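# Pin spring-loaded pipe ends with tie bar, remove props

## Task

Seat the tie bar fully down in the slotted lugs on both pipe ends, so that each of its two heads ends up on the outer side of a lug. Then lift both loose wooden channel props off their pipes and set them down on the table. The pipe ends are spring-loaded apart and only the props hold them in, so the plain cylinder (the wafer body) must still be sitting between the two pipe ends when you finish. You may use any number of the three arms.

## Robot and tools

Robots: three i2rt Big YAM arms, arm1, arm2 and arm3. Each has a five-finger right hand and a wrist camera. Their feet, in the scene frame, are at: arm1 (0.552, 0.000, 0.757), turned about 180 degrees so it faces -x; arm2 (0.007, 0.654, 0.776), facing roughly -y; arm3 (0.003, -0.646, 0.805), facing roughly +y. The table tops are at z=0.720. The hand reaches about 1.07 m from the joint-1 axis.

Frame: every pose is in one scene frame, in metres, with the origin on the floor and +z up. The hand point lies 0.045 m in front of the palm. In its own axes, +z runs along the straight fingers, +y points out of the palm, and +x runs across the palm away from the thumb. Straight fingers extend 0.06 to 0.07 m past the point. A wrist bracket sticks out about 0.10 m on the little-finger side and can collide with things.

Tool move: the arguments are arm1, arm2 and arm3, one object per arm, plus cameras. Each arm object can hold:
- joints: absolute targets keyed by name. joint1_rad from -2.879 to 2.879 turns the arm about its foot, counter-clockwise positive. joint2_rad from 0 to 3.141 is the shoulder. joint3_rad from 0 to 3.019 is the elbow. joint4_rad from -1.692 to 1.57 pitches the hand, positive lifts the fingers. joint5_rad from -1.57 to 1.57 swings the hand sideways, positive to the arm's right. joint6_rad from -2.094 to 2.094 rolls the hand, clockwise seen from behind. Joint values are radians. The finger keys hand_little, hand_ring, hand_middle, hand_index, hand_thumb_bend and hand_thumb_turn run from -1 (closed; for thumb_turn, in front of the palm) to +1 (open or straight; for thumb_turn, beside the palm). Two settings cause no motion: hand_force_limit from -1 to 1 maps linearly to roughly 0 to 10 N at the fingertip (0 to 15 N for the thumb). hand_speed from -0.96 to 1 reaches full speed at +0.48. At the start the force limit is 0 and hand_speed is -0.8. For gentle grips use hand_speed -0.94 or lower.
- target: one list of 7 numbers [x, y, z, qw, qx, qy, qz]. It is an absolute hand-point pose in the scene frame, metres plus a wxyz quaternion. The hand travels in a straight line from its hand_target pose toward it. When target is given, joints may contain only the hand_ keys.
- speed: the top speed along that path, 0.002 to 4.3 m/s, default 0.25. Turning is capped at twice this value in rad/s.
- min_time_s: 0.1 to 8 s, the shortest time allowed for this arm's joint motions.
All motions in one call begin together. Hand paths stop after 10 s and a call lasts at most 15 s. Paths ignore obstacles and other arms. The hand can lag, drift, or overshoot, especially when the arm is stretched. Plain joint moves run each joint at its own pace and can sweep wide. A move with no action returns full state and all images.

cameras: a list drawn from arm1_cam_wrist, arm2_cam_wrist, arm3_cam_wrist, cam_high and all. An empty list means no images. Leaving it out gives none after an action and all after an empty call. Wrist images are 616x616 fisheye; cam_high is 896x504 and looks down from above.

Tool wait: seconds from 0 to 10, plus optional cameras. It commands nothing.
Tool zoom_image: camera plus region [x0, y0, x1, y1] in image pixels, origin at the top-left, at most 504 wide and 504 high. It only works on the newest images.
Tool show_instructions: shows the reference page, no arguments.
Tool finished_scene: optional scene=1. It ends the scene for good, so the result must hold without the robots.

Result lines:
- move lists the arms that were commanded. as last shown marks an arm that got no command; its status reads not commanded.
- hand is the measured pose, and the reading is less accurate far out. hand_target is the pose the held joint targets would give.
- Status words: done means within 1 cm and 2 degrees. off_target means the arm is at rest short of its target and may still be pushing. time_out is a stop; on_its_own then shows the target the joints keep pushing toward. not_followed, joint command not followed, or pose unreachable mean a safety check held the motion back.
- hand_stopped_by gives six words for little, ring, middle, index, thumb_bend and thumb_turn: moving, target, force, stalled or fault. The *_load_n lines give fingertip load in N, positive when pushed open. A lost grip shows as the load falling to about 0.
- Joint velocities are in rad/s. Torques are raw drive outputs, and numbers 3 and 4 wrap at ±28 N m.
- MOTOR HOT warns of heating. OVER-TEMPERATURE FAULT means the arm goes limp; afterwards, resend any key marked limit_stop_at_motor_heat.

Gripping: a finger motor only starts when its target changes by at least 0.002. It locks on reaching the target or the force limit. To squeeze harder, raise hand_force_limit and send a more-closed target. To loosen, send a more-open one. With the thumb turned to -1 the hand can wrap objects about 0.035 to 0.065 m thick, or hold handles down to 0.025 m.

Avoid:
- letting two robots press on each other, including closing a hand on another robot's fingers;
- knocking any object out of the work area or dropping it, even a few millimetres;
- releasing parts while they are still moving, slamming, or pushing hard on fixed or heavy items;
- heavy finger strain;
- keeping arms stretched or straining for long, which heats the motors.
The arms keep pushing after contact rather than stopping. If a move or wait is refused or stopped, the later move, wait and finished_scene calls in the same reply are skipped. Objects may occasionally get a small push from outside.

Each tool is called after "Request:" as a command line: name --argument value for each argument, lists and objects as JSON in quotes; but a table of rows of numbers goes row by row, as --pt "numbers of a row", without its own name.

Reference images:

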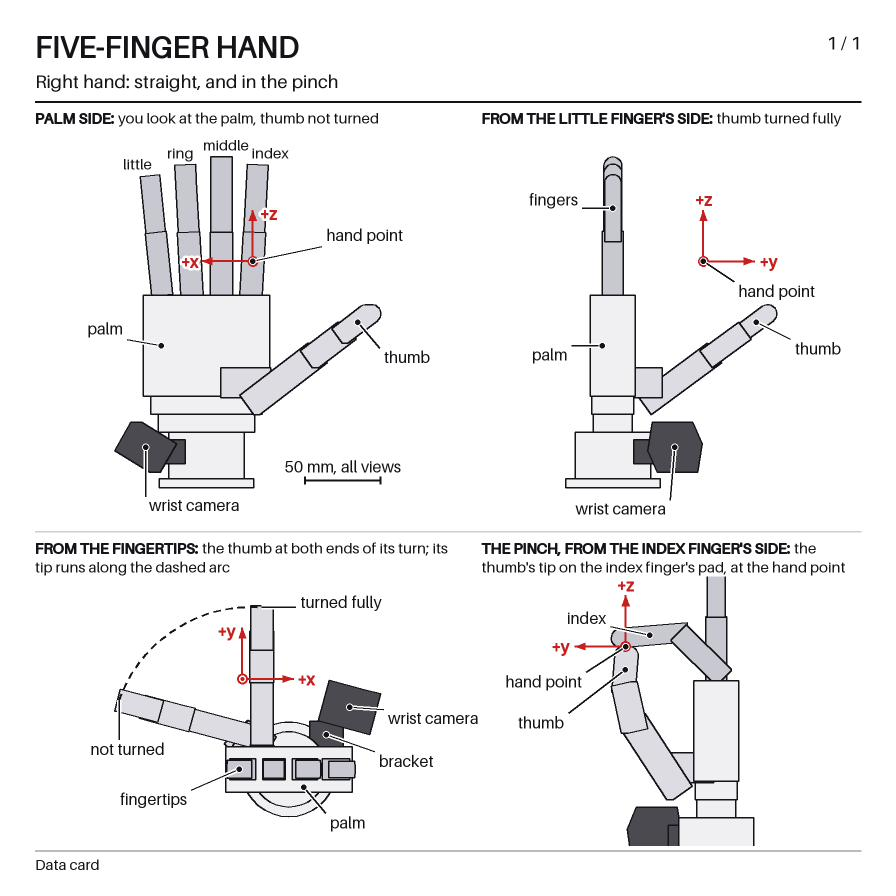

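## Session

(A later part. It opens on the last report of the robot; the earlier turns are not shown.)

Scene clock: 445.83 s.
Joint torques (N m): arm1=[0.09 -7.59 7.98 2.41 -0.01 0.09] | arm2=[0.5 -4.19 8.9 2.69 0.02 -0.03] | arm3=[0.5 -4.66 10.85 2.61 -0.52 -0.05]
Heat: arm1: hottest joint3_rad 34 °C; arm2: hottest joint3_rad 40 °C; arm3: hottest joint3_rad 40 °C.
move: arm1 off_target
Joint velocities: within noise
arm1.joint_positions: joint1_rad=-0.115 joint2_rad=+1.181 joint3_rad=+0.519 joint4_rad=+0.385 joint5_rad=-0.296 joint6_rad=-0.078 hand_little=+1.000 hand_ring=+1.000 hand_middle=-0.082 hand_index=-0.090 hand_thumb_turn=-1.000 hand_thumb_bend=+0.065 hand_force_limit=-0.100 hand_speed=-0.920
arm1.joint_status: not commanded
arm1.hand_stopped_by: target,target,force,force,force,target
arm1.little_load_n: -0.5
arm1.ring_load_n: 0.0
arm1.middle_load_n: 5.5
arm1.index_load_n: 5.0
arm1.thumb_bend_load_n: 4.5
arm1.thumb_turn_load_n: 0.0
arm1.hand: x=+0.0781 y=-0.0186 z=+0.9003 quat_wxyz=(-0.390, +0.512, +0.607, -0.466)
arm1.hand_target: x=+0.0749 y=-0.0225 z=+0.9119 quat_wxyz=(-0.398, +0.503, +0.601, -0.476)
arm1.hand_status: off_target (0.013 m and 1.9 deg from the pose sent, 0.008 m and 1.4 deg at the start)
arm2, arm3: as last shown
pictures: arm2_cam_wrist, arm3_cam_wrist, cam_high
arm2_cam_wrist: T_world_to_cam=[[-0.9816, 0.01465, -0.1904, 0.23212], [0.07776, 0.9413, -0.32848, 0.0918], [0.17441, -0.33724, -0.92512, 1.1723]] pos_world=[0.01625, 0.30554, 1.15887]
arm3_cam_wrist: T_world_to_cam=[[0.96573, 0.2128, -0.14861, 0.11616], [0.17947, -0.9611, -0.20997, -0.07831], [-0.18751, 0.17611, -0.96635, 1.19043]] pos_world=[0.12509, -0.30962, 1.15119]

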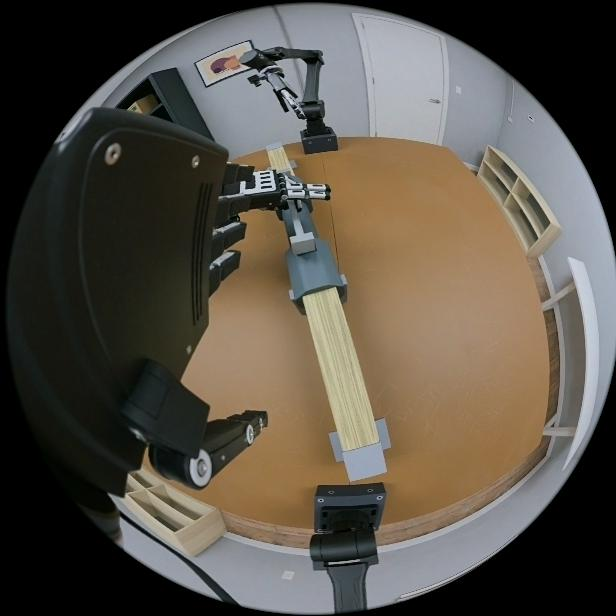

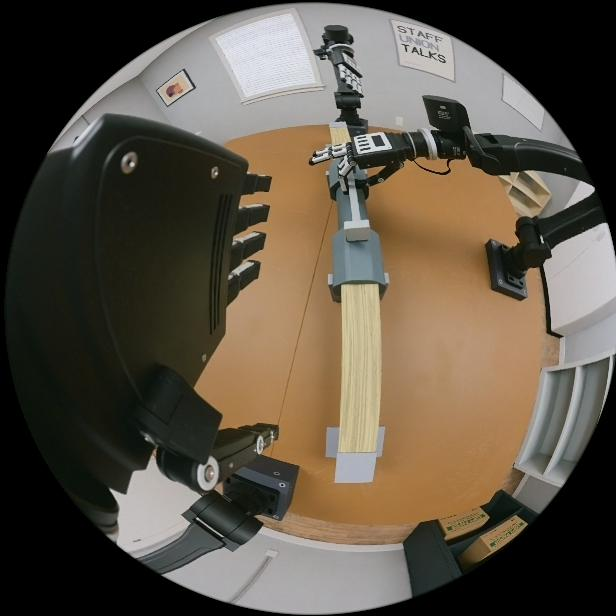

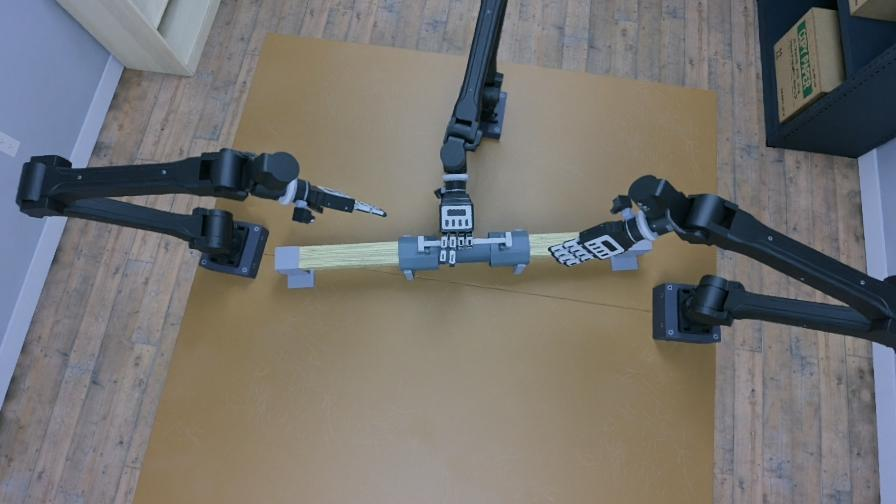

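Request:
move --arm1 '{"target": [0.0732, -0.0225, 0.9095, 0.3971, -0.5014, -0.6022, 0.4776], "speed": 0.04}' --cameras '["cam_high", "arm2_cam_wrist", "arm3_cam_wrist"]'

Request:
zoom_image --camera "cam_high" --region '[410, 225, 450, 255]'

Request:
zoom_image --camera "cam_high" --region '[485, 220, 525, 250]'

Request:
zoom_image --camera "arm2_cam_wrist" --region '[270, 200, 340, 270]'

Request:
zoom_image --camera "arm3_cam_wrist" --region '[320, 190, 390, 260]'

Scene clock: 471.57 s.
Joint torques (N m): arm1=[-0.38 -7 8.03 2.78 -0.28 0.07] | arm2=[0.5 -4.25 8.88 2.69 0.02 -0.03] | arm3=[0.5 -4.66 10.85 2.62 -0.52 -0.05]
Heat: arm1: hottest joint3_rad 35 °C; arm2: hottest joint3_rad 40 °C; arm3: hottest joint3_rad 40 °C.
move: arm1 off_target
Joint velocities: within noise
arm1.joint_positions: joint1_rad=-0.115 joint2_rad=+1.184 joint3_rad=+0.519 joint4_rad=+0.385 joint5_rad=-0.296 joint6_rad=-0.078 hand_little=+1.000 hand_ring=+1.000 hand_middle=-0.082 hand_index=-0.090 hand_thumb_turn=-1.000 hand_thumb_bend=+0.065 hand_force_limit=-0.100 hand_speed=-0.920
arm1.joint_status: not commanded
arm1.hand_stopped_by: target,target,force,force,force,target
arm1.little_load_n: 0.0
arm1.ring_load_n: 0.0
arm1.middle_load_n: 5.5
arm1.index_load_n: 5.5
arm1.thumb_bend_load_n: 5.0
arm1.thumb_turn_load_n: 0.0
arm1.hand: x=+0.0781 y=-0.0187 z=+0.8990 quat_wxyz=(-0.389, +0.513, +0.607, -0.466)
arm1.hand_target: x=+0.0735 y=-0.0225 z=+0.9096 quat_wxyz=(-0.397, +0.501, +0.602, -0.478)
arm1.hand_status: off_target (0.012 m and 2.2 deg from the pose sent, 0.011 m and 2.0 deg at the start)
arm2, arm3: as last shown
pictures: arm2_cam_wrist, arm3_cam_wrist, cam_high
arm2_cam_wrist: T_world_to_cam=[[-0.9816, 0.01465, -0.1904, 0.23212], [0.07776, 0.9413, -0.32848, 0.0918], [0.17441, -0.33724, -0.92512, 1.1723]] pos_world=[0.01625, 0.30554, 1.15887]
arm3_cam_wrist: T_world_to_cam=[[0.96573, 0.2128, -0.14861, 0.11616], [0.17947, -0.9611, -0.20997, -0.07831], [-0.18751, 0.17611, -0.96635, 1.19043]] pos_world=[0.12509, -0.30962, 1.15119]

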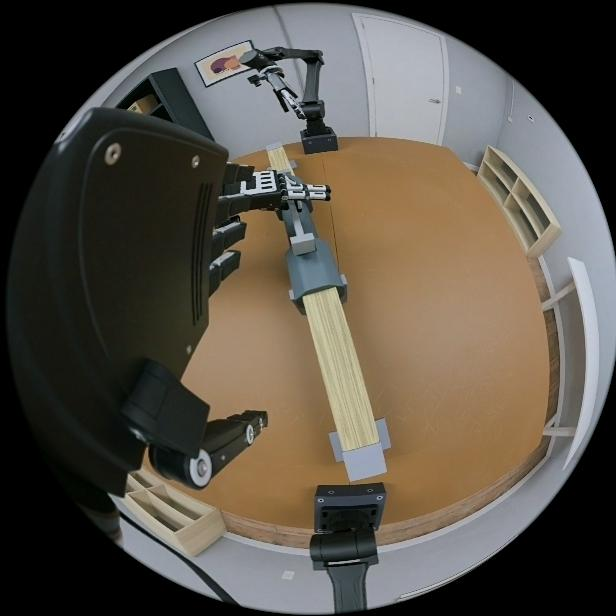

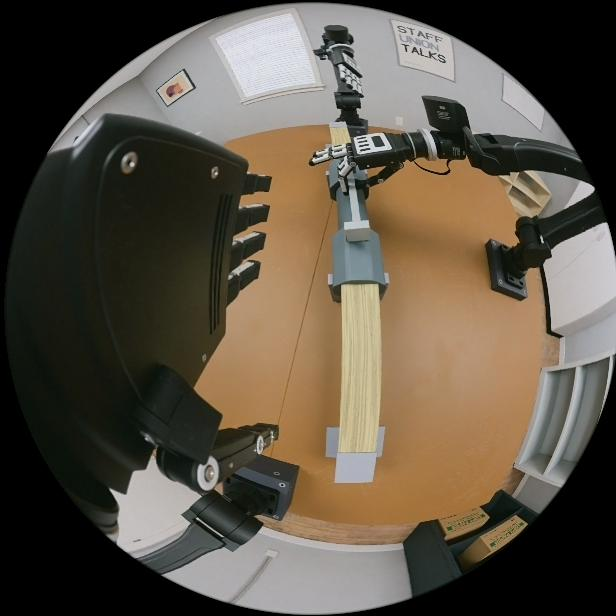

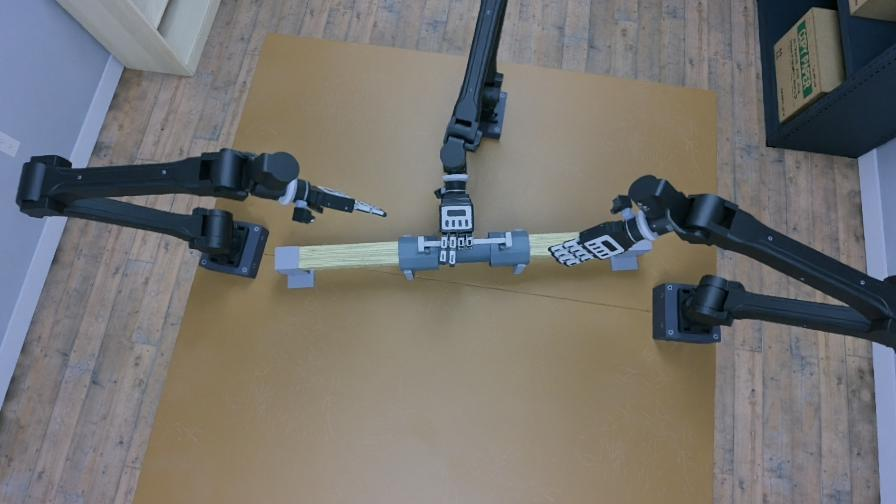

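Scaled by 12.600 from the camera's image (finer frame: 1280x720).

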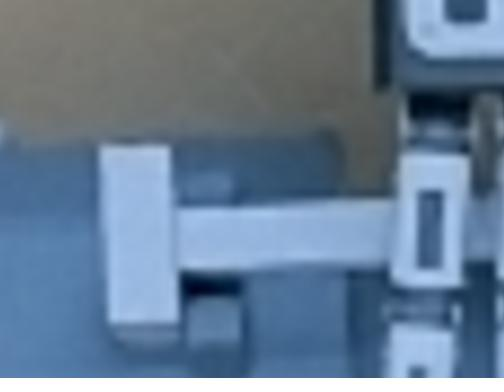

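Scaled by 12.600 from the camera's image (finer frame: 1280x720).

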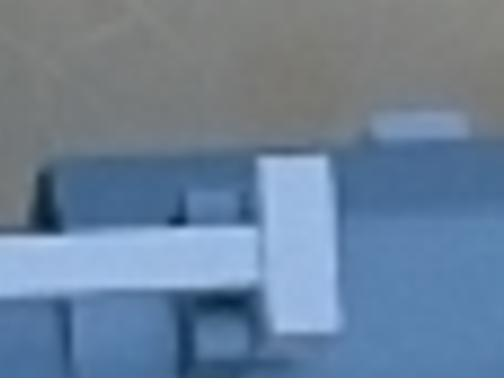

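Scaled by 7.200 from the camera's image (finer frame: 880x880).

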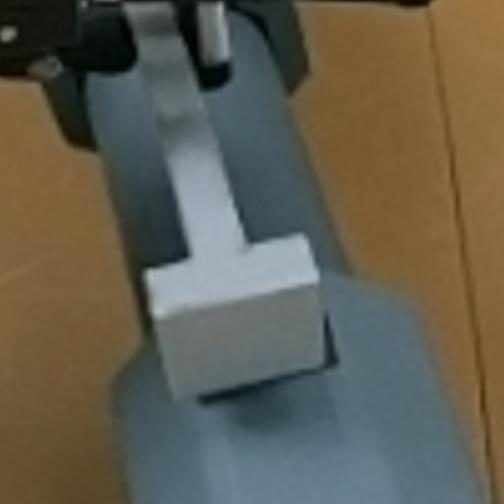

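Scaled by 7.200 from the camera's image (finer frame: 880x880).

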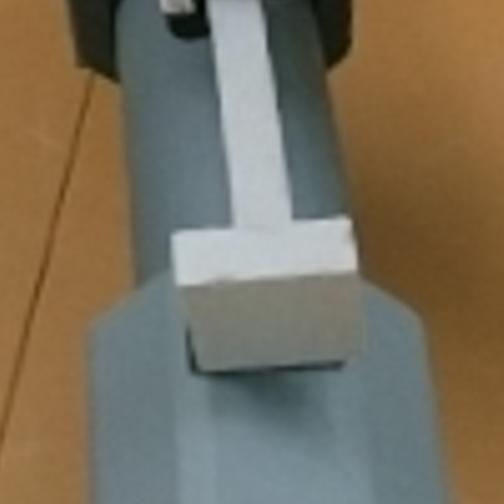

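Request:
move --arm1 '{"target": [0.0700, -0.0225, 0.9095, 0.3965, -0.5004, -0.6029, 0.4783], "speed": 0.04}' --cameras '["cam_high", "arm2_cam_wrist", "arm3_cam_wrist"]'

Request:
zoom_image --camera "cam_high" --region '[410, 225, 450, 255]'

Request:
zoom_image --camera "cam_high" --region '[485, 220, 525, 250]'

Request:
zoom_image --camera "arm2_cam_wrist" --region '[270, 200, 340, 270]'

Request:
zoom_image --camera "arm3_cam_wrist" --region '[320, 190, 390, 260]'

Scene clock: 477.17 s.
Joint torques (N m): arm1=[-0.32 -6.77 8.72 2.65 -0.33 0.06] | arm2=[0.44 -4.19 8.88 2.69 0.02 -0.03] | arm3=[0.44 -4.54 10.84 2.59 -0.53 -0.05]
Heat: arm1: hottest joint3_rad 35 °C; arm2: hottest joint3_rad 40 °C; arm3: hottest joint3_rad 40 °C.
move: arm1 off_target
Joint velocities: within noise
arm1.joint_positions: joint1_rad=-0.115 joint2_rad=+1.189 joint3_rad=+0.519 joint4_rad=+0.391 joint5_rad=-0.298 joint6_rad=-0.078 hand_little=+1.000 hand_ring=+1.000 hand_middle=-0.082 hand_index=-0.090 hand_thumb_turn=-1.000 hand_thumb_bend=+0.065 hand_force_limit=-0.100 hand_speed=-0.920
arm1.joint_status: not commanded
arm1.hand_stopped_by: target,target,force,force,force,target
arm1.little_load_n: 0.0
arm1.ring_load_n: 0.0
arm1.middle_load_n: 5.0
arm1.index_load_n: 5.5
arm1.thumb_bend_load_n: 4.5
arm1.thumb_turn_load_n: 0.0
arm1.hand: x=+0.0773 y=-0.0189 z=+0.8980 quat_wxyz=(-0.389, +0.512, +0.607, -0.466)
arm1.hand_target: x=+0.0704 y=-0.0225 z=+0.9096 quat_wxyz=(-0.396, +0.500, +0.603, -0.478)
arm1.hand_status: off_target (0.014 m and 2.2 deg from the pose sent, 0.014 m and 2.2 deg at the start)
arm2, arm3: as last shown
arm2.thumb_bend_load_n: 0.5
pictures: arm2_cam_wrist, arm3_cam_wrist, cam_high
arm2_cam_wrist: T_world_to_cam=[[-0.9816, 0.01465, -0.1904, 0.23212], [0.07776, 0.9413, -0.32848, 0.0918], [0.17441, -0.33724, -0.92512, 1.1723]] pos_world=[0.01625, 0.30554, 1.15887]
arm3_cam_wrist: T_world_to_cam=[[0.96573, 0.2128, -0.14861, 0.11616], [0.17947, -0.9611, -0.20997, -0.07831], [-0.18751, 0.17611, -0.96635, 1.19043]] pos_world=[0.12509, -0.30962, 1.15119]

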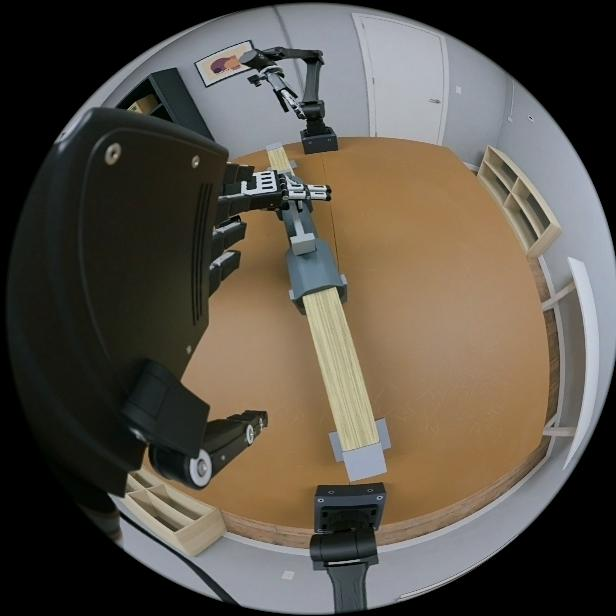

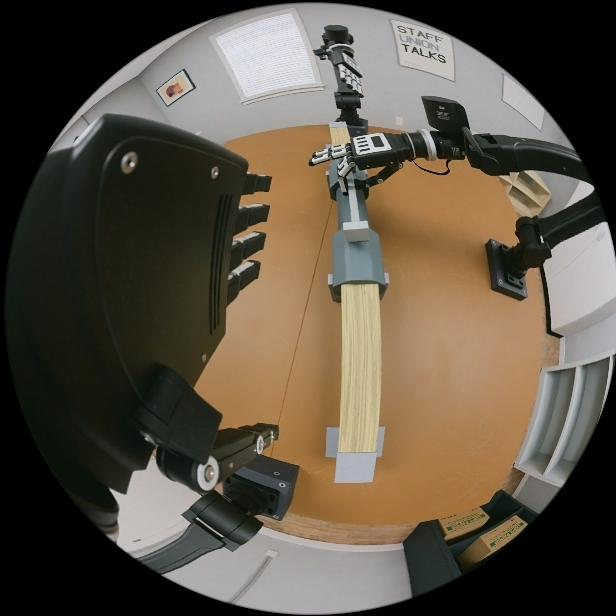

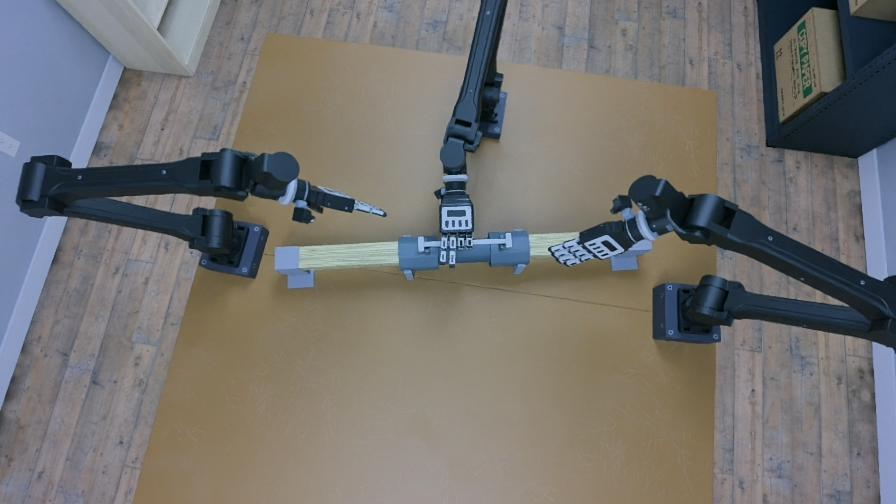

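Scaled by 12.600 from the camera's image (finer frame: 1280x720).

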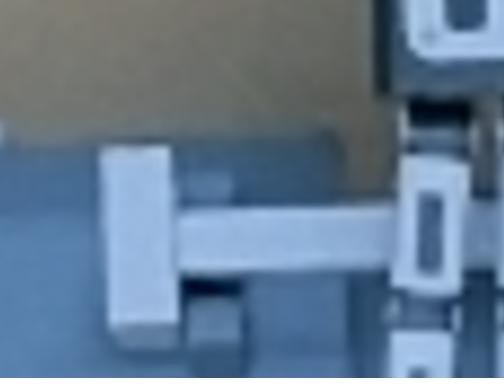

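Scaled by 12.600 from the camera's image (finer frame: 1280x720).

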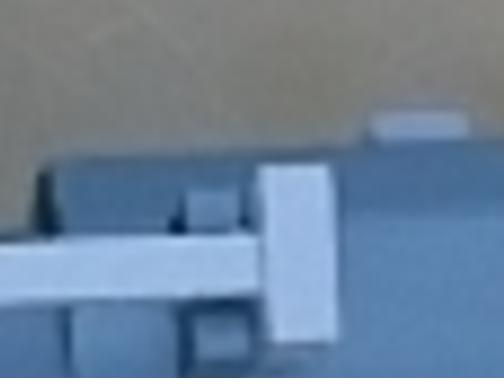

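Scaled by 7.200 from the camera's image (finer frame: 880x880).

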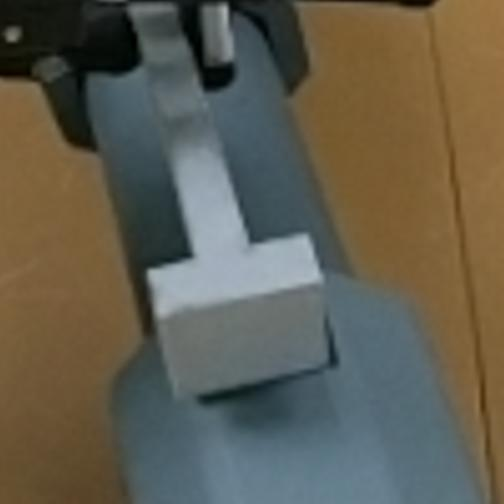

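Scaled by 7.200 from the camera's image (finer frame: 880x880).

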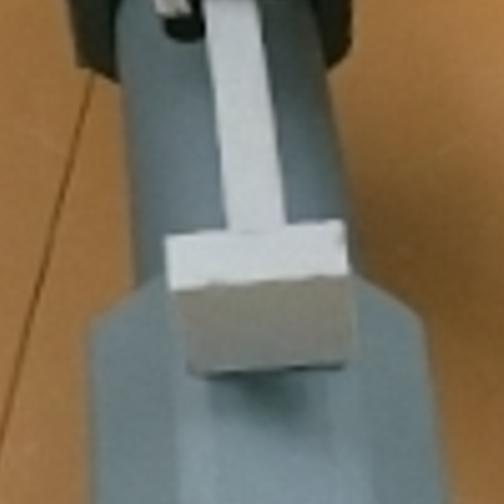

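Request:
move --arm1 '{"target": [0.0680, -0.0225, 0.9105, 0.3923, -0.4952, -0.6073, 0.4817], "speed": 0.04}' --cameras '["cam_high", "arm2_cam_wrist", "arm3_cam_wrist"]'

Request:
zoom_image --camera "cam_high" --region '[410, 225, 450, 255]'

Request:
zoom_image --camera "cam_high" --region '[485, 220, 525, 250]'

Request:
zoom_image --camera "arm2_cam_wrist" --region '[270, 200, 340, 270]'

Request:
zoom_image --camera "arm3_cam_wrist" --region '[320, 190, 390, 260]'

Scene clock: 484.93 s.
Joint torques (N m): arm1=[-0.62 -6.83 9.55 2.5 -0.72 0.12] | arm2=[0.5 -4.19 8.88 2.69 0.02 -0.03] | arm3=[0.5 -4.6 10.84 2.61 -0.53 -0.05]
Heat: arm1: hottest joint3_rad 35 °C; arm2: hottest joint3_rad 40 °C; arm3: hottest joint3_rad 40 °C.
move: arm1 off_target
Joint velocities: within noise
arm1.joint_positions: joint1_rad=-0.117 joint2_rad=+1.198 joint3_rad=+0.519 joint4_rad=+0.391 joint5_rad=-0.312 joint6_rad=-0.092 hand_little=+1.000 hand_ring=+1.000 hand_middle=-0.082 hand_index=-0.090 hand_thumb_turn=-1.000 hand_thumb_bend=+0.065 hand_force_limit=-0.100 hand_speed=-0.920
arm1.joint_status: not commanded
arm1.hand_stopped_by: target,target,force,force,force,target
arm1.little_load_n: 0.0
arm1.ring_load_n: 0.0
arm1.middle_load_n: 5.5
arm1.index_load_n: 5.0
arm1.thumb_bend_load_n: 5.0
arm1.thumb_turn_load_n: 0.0
arm1.hand: x=+0.0779 y=-0.0198 z=+0.8938 quat_wxyz=(-0.385, +0.507, +0.615, -0.465)
arm1.hand_target: x=+0.0686 y=-0.0225 z=+0.9106 quat_wxyz=(-0.392, +0.495, +0.608, -0.482)
arm1.hand_status: off_target (0.020 m and 2.6 deg from the pose sent, 0.016 m and 2.6 deg at the start)
arm2, arm3: as last shown
arm2.thumb_bend_load_n: 0.0
pictures: arm2_cam_wrist, arm3_cam_wrist, cam_high
arm2_cam_wrist: T_world_to_cam=[[-0.9816, 0.01465, -0.1904, 0.23212], [0.07776, 0.9413, -0.32848, 0.0918], [0.17441, -0.33724, -0.92512, 1.1723]] pos_world=[0.01625, 0.30554, 1.15887]
arm3_cam_wrist: T_world_to_cam=[[0.96573, 0.2128, -0.14861, 0.11616], [0.17947, -0.9611, -0.20997, -0.07831], [-0.18751, 0.17611, -0.96635, 1.19043]] pos_world=[0.12509, -0.30962, 1.15119]

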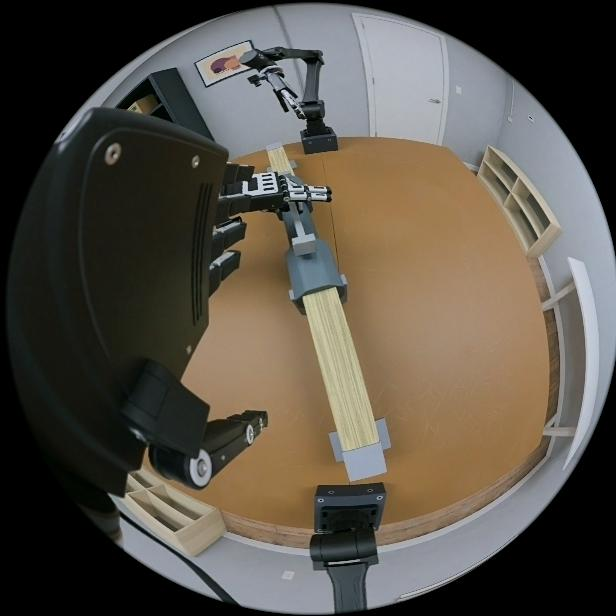

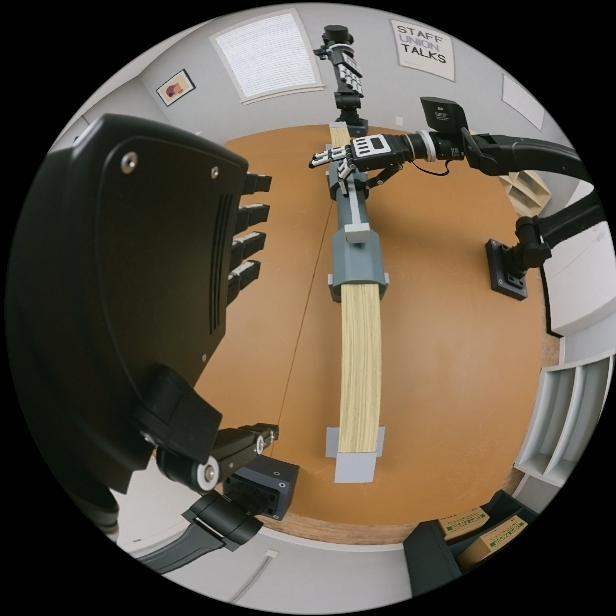

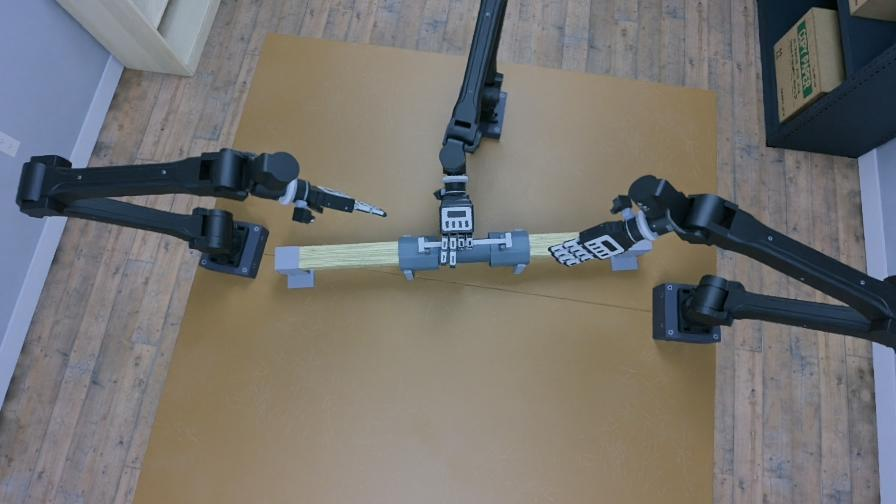

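Scaled by 12.600 from the camera's image (finer frame: 1280x720).

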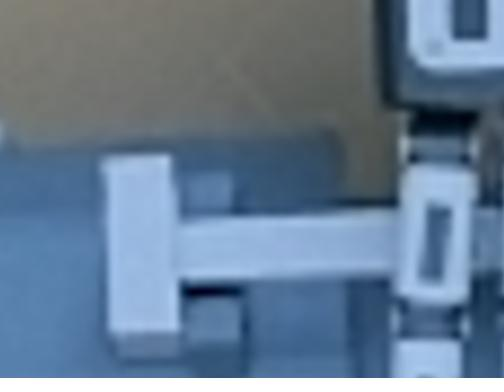

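Scaled by 12.600 from the camera's image (finer frame: 1280x720).

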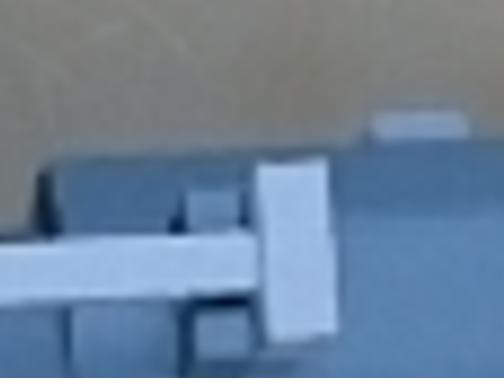

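Scaled by 7.200 from the camera's image (finer frame: 880x880).

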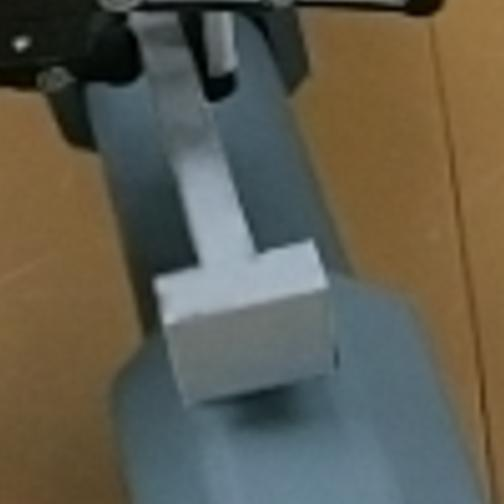

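Scaled by 7.200 from the camera's image (finer frame: 880x880).

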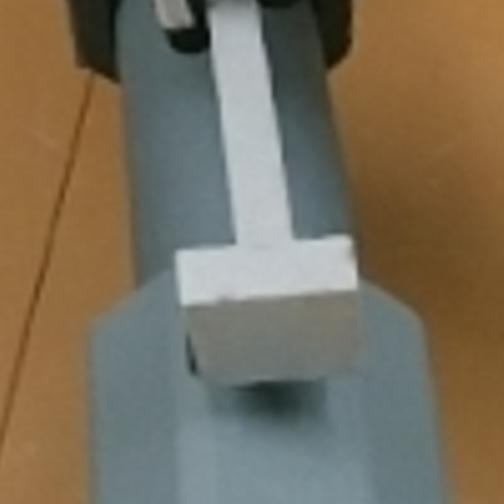

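Request:
move --arm1 '{"target": [0.0676, -0.0225, 0.9045, 0.3923, -0.4952, -0.6073, 0.4817], "speed": 0.04}' --cameras '["cam_high", "arm2_cam_wrist", "arm3_cam_wrist"]'

Request:
zoom_image --camera "cam_high" --region '[410, 225, 450, 255]'

Request:
zoom_image --camera "cam_high" --region '[485, 220, 525, 250]'

Request:
zoom_image --camera "arm2_cam_wrist" --region '[270, 200, 340, 270]'

Request:
zoom_image --camera "arm3_cam_wrist" --region '[320, 190, 390, 260]'

Scene clock: 489.73 s.
Joint torques (N m): arm1=[-0.62 -7 8.8 2.78 -0.6 0.13] | arm2=[0.5 -4.19 8.9 2.67 0.02 -0.03] | arm3=[0.5 -4.6 10.84 2.59 -0.53 -0.05]
Heat: arm1: hottest joint3_rad 35 °C; arm2: hottest joint3_rad 40 °C; arm3: hottest joint3_rad 40 °C.
move: arm1 off_target
Joint velocities: within noise
arm1.joint_positions: joint1_rad=-0.117 joint2_rad=+1.217 joint3_rad=+0.519 joint4_rad=+0.408 joint5_rad=-0.315 joint6_rad=-0.092 hand_little=+1.000 hand_ring=+1.000 hand_middle=-0.082 hand_index=-0.090 hand_thumb_turn=-1.000 hand_thumb_bend=+0.065 hand_force_limit=-0.100 hand_speed=-0.920
arm1.joint_status: not commanded
arm1.hand_stopped_by: target,target,force,force,force,target
arm1.little_load_n: 0.0
arm1.ring_load_n: 0.0
arm1.middle_load_n: 5.5
arm1.index_load_n: 5.5
arm1.thumb_bend_load_n: 4.5
arm1.thumb_turn_load_n: 0.0
arm1.hand: x=+0.0758 y=-0.0198 z=+0.8894 quat_wxyz=(-0.384, +0.507, +0.615, -0.466)
arm1.hand_target: x=+0.0681 y=-0.0224 z=+0.9045 quat_wxyz=(-0.392, +0.495, +0.608, -0.481)
arm1.hand_status: off_target (0.017 m and 2.6 deg from the pose sent, 0.015 m and 2.6 deg at the start)
arm2, arm3: as last shown
arm3.index_load_n: -0.5
pictures: arm2_cam_wrist, arm3_cam_wrist, cam_high
arm2_cam_wrist: T_world_to_cam=[[-0.9816, 0.01465, -0.1904, 0.23212], [0.07776, 0.9413, -0.32848, 0.0918], [0.17441, -0.33724, -0.92512, 1.1723]] pos_world=[0.01625, 0.30554, 1.15887]
arm3_cam_wrist: T_world_to_cam=[[0.96573, 0.2128, -0.14861, 0.11616], [0.17947, -0.9611, -0.20997, -0.07831], [-0.18751, 0.17611, -0.96635, 1.19043]] pos_world=[0.12509, -0.30962, 1.15119]

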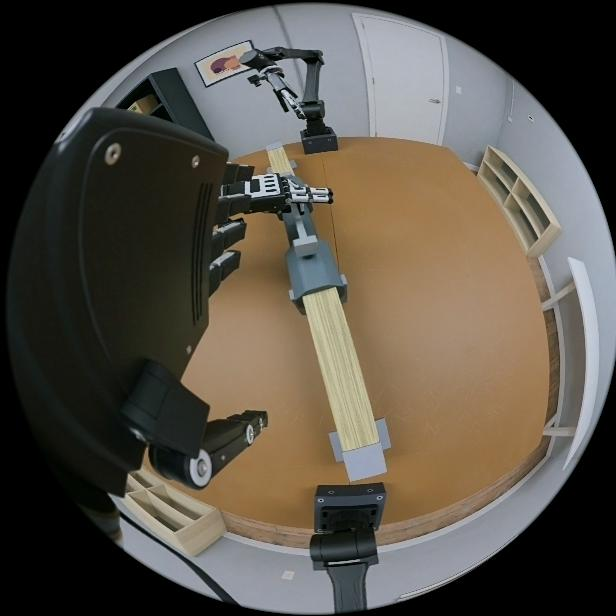

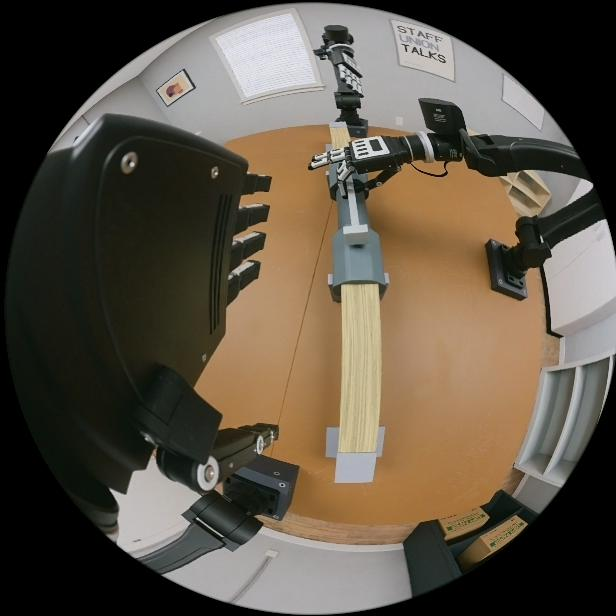

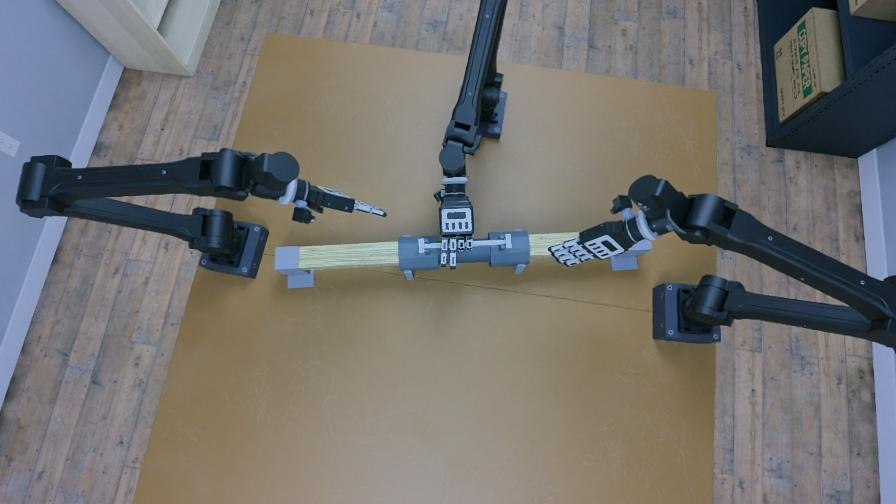

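Scaled by 12.600 from the camera's image (finer frame: 1280x720).

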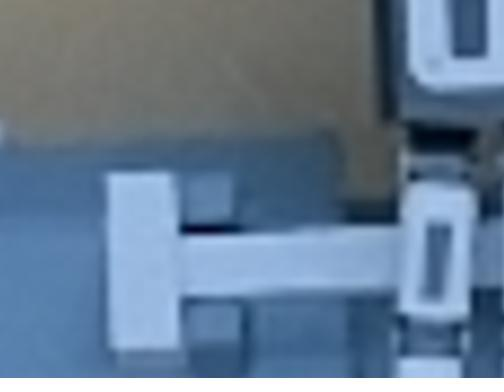

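Scaled by 12.600 from the camera's image (finer frame: 1280x720).

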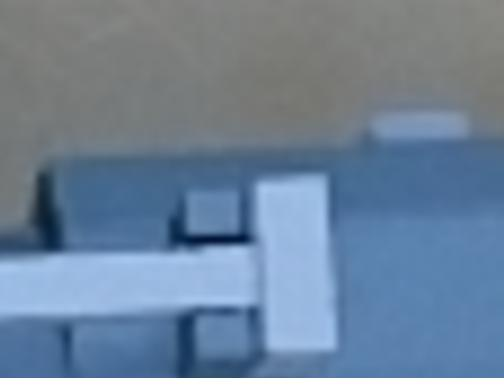

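Scaled by 7.200 from the camera's image (finer frame: 880x880).

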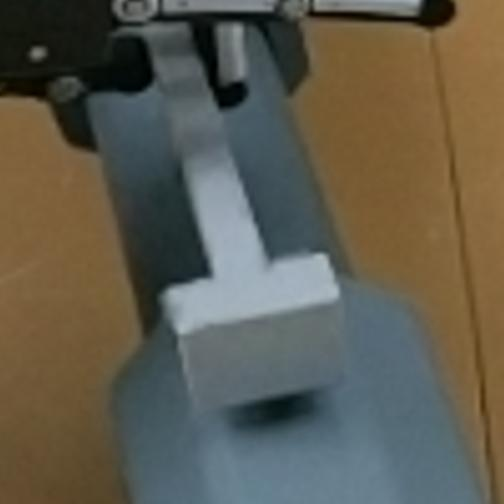

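Scaled by 7.200 from the camera's image (finer frame: 880x880).

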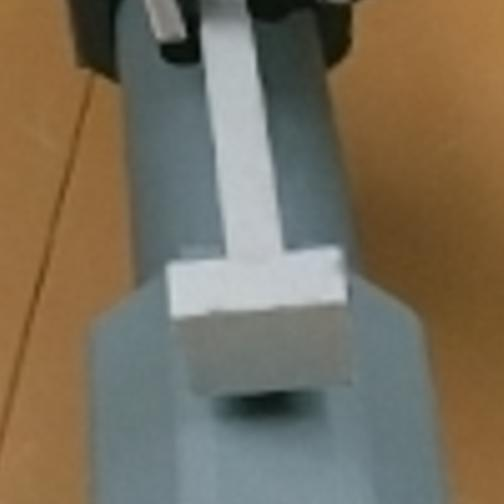

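Request:
move --arm1 '{"target": [0.0695, -0.0225, 0.8985, 0.3923, -0.4952, -0.6073, 0.4817], "speed": 0.04}' --cameras '["cam_high", "arm2_cam_wrist", "arm3_cam_wrist"]'

Request:
zoom_image --camera "cam_high" --region '[410, 225, 450, 255]'

Request:
zoom_image --camera "cam_high" --region '[485, 220, 525, 250]'

Request:
zoom_image --camera "arm2_cam_wrist" --region '[270, 200, 340, 270]'

Request:
zoom_image --camera "arm3_cam_wrist" --region '[320, 190, 390, 260]'

Scene clock: 494.03 s.
Joint torques (N m): arm1=[-0.73 -6.77 7.83 2.91 -0.57 0.12] | arm2=[0.56 -4.19 8.88 2.69 0.02 -0.03] | arm3=[0.44 -4.6 10.85 2.62 -0.52 -0.06]
Heat: arm1: hottest joint3_rad 35 °C; arm2: hottest joint3_rad 40 °C; arm3: hottest joint3_rad 40 °C.
move: arm1 off_target
Joint velocities: within noise
arm1.joint_positions: joint1_rad=-0.117 joint2_rad=+1.224 joint3_rad=+0.516 joint4_rad=+0.426 joint5_rad=-0.317 joint6_rad=-0.092 hand_little=+1.000 hand_ring=+1.000 hand_middle=-0.082 hand_index=-0.090 hand_thumb_turn=-1.000 hand_thumb_bend=+0.065 hand_force_limit=-0.100 hand_speed=-0.920
arm1.joint_status: not commanded
arm1.hand_stopped_by: target,target,force,force,force,target
arm1.little_load_n: 0.0
arm1.ring_load_n: 0.0
arm1.middle_load_n: 4.5
arm1.index_load_n: 4.5
arm1.thumb_bend_load_n: 6.5
arm1.thumb_turn_load_n: 0.0
arm1.hand: x=+0.0746 y=-0.0199 z=+0.8888 quat_wxyz=(-0.387, +0.504, +0.614, -0.468)
arm1.hand_target: x=+0.0698 y=-0.0224 z=+0.8984 quat_wxyz=(-0.392, +0.495, +0.608, -0.481)
arm1.hand_status: off_target (0.011 m and 2.1 deg from the pose sent, 0.011 m and 2.6 deg at the start)
arm2, arm3: as last shown
arm3.index_load_n: 0.0
pictures: arm2_cam_wrist, arm3_cam_wrist, cam_high
arm2_cam_wrist: T_world_to_cam=[[-0.9816, 0.01465, -0.1904, 0.23212], [0.07776, 0.9413, -0.32848, 0.0918], [0.17441, -0.33724, -0.92512, 1.1723]] pos_world=[0.01625, 0.30554, 1.15887]
arm3_cam_wrist: T_world_to_cam=[[0.96573, 0.2128, -0.14861, 0.11616], [0.17947, -0.9611, -0.20997, -0.07831], [-0.18751, 0.17611, -0.96635, 1.19043]] pos_world=[0.12509, -0.30962, 1.15119]

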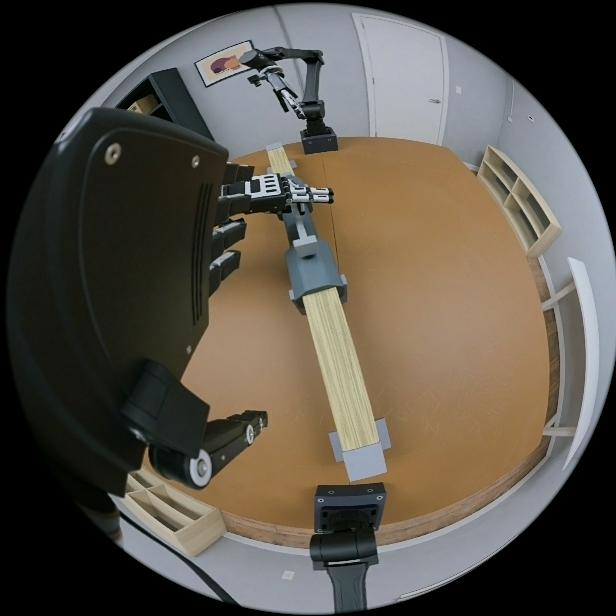

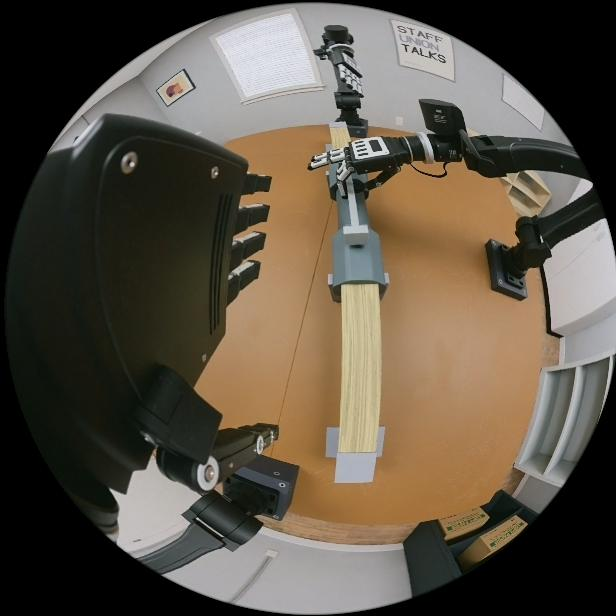

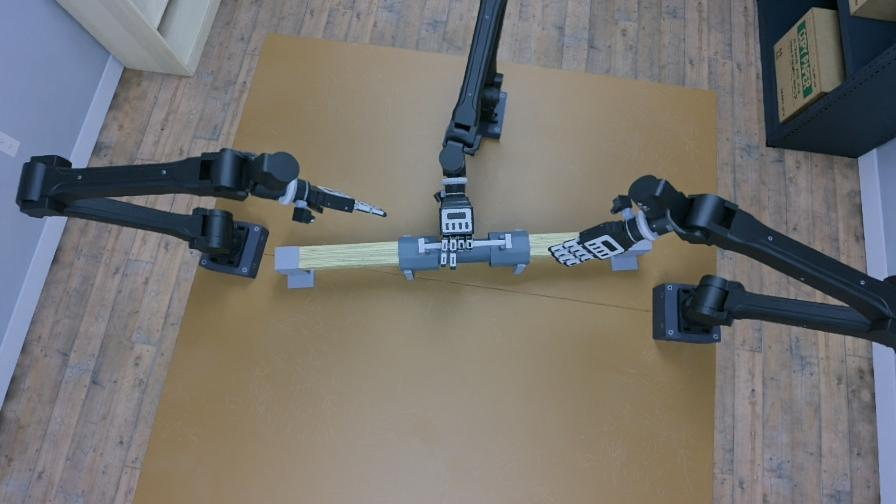

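Scaled by 12.600 from the camera's image (finer frame: 1280x720).

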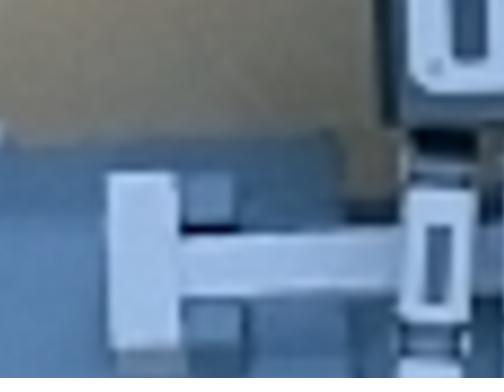

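Scaled by 12.600 from the camera's image (finer frame: 1280x720).

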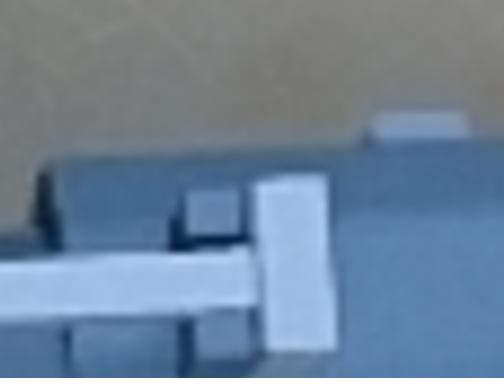

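Scaled by 7.200 from the camera's image (finer frame: 880x880).

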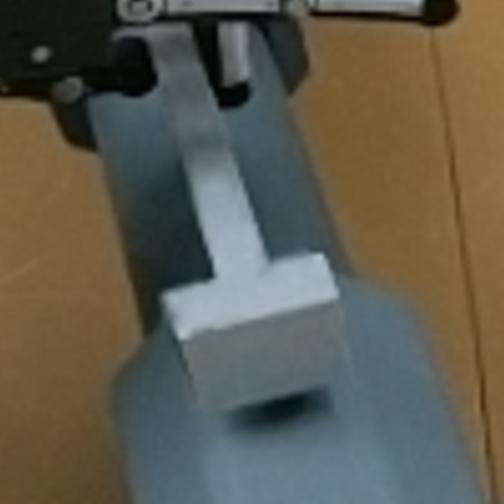

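Scaled by 7.200 from the camera's image (finer frame: 880x880).

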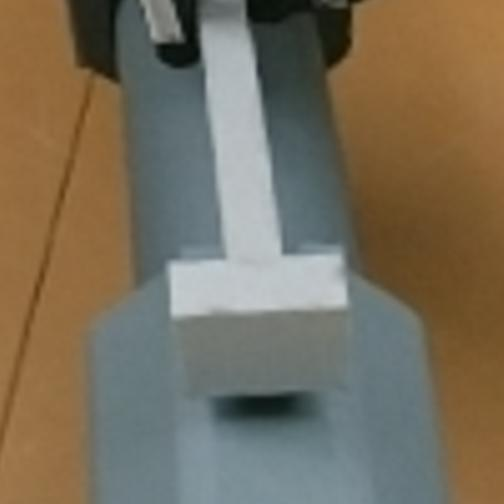

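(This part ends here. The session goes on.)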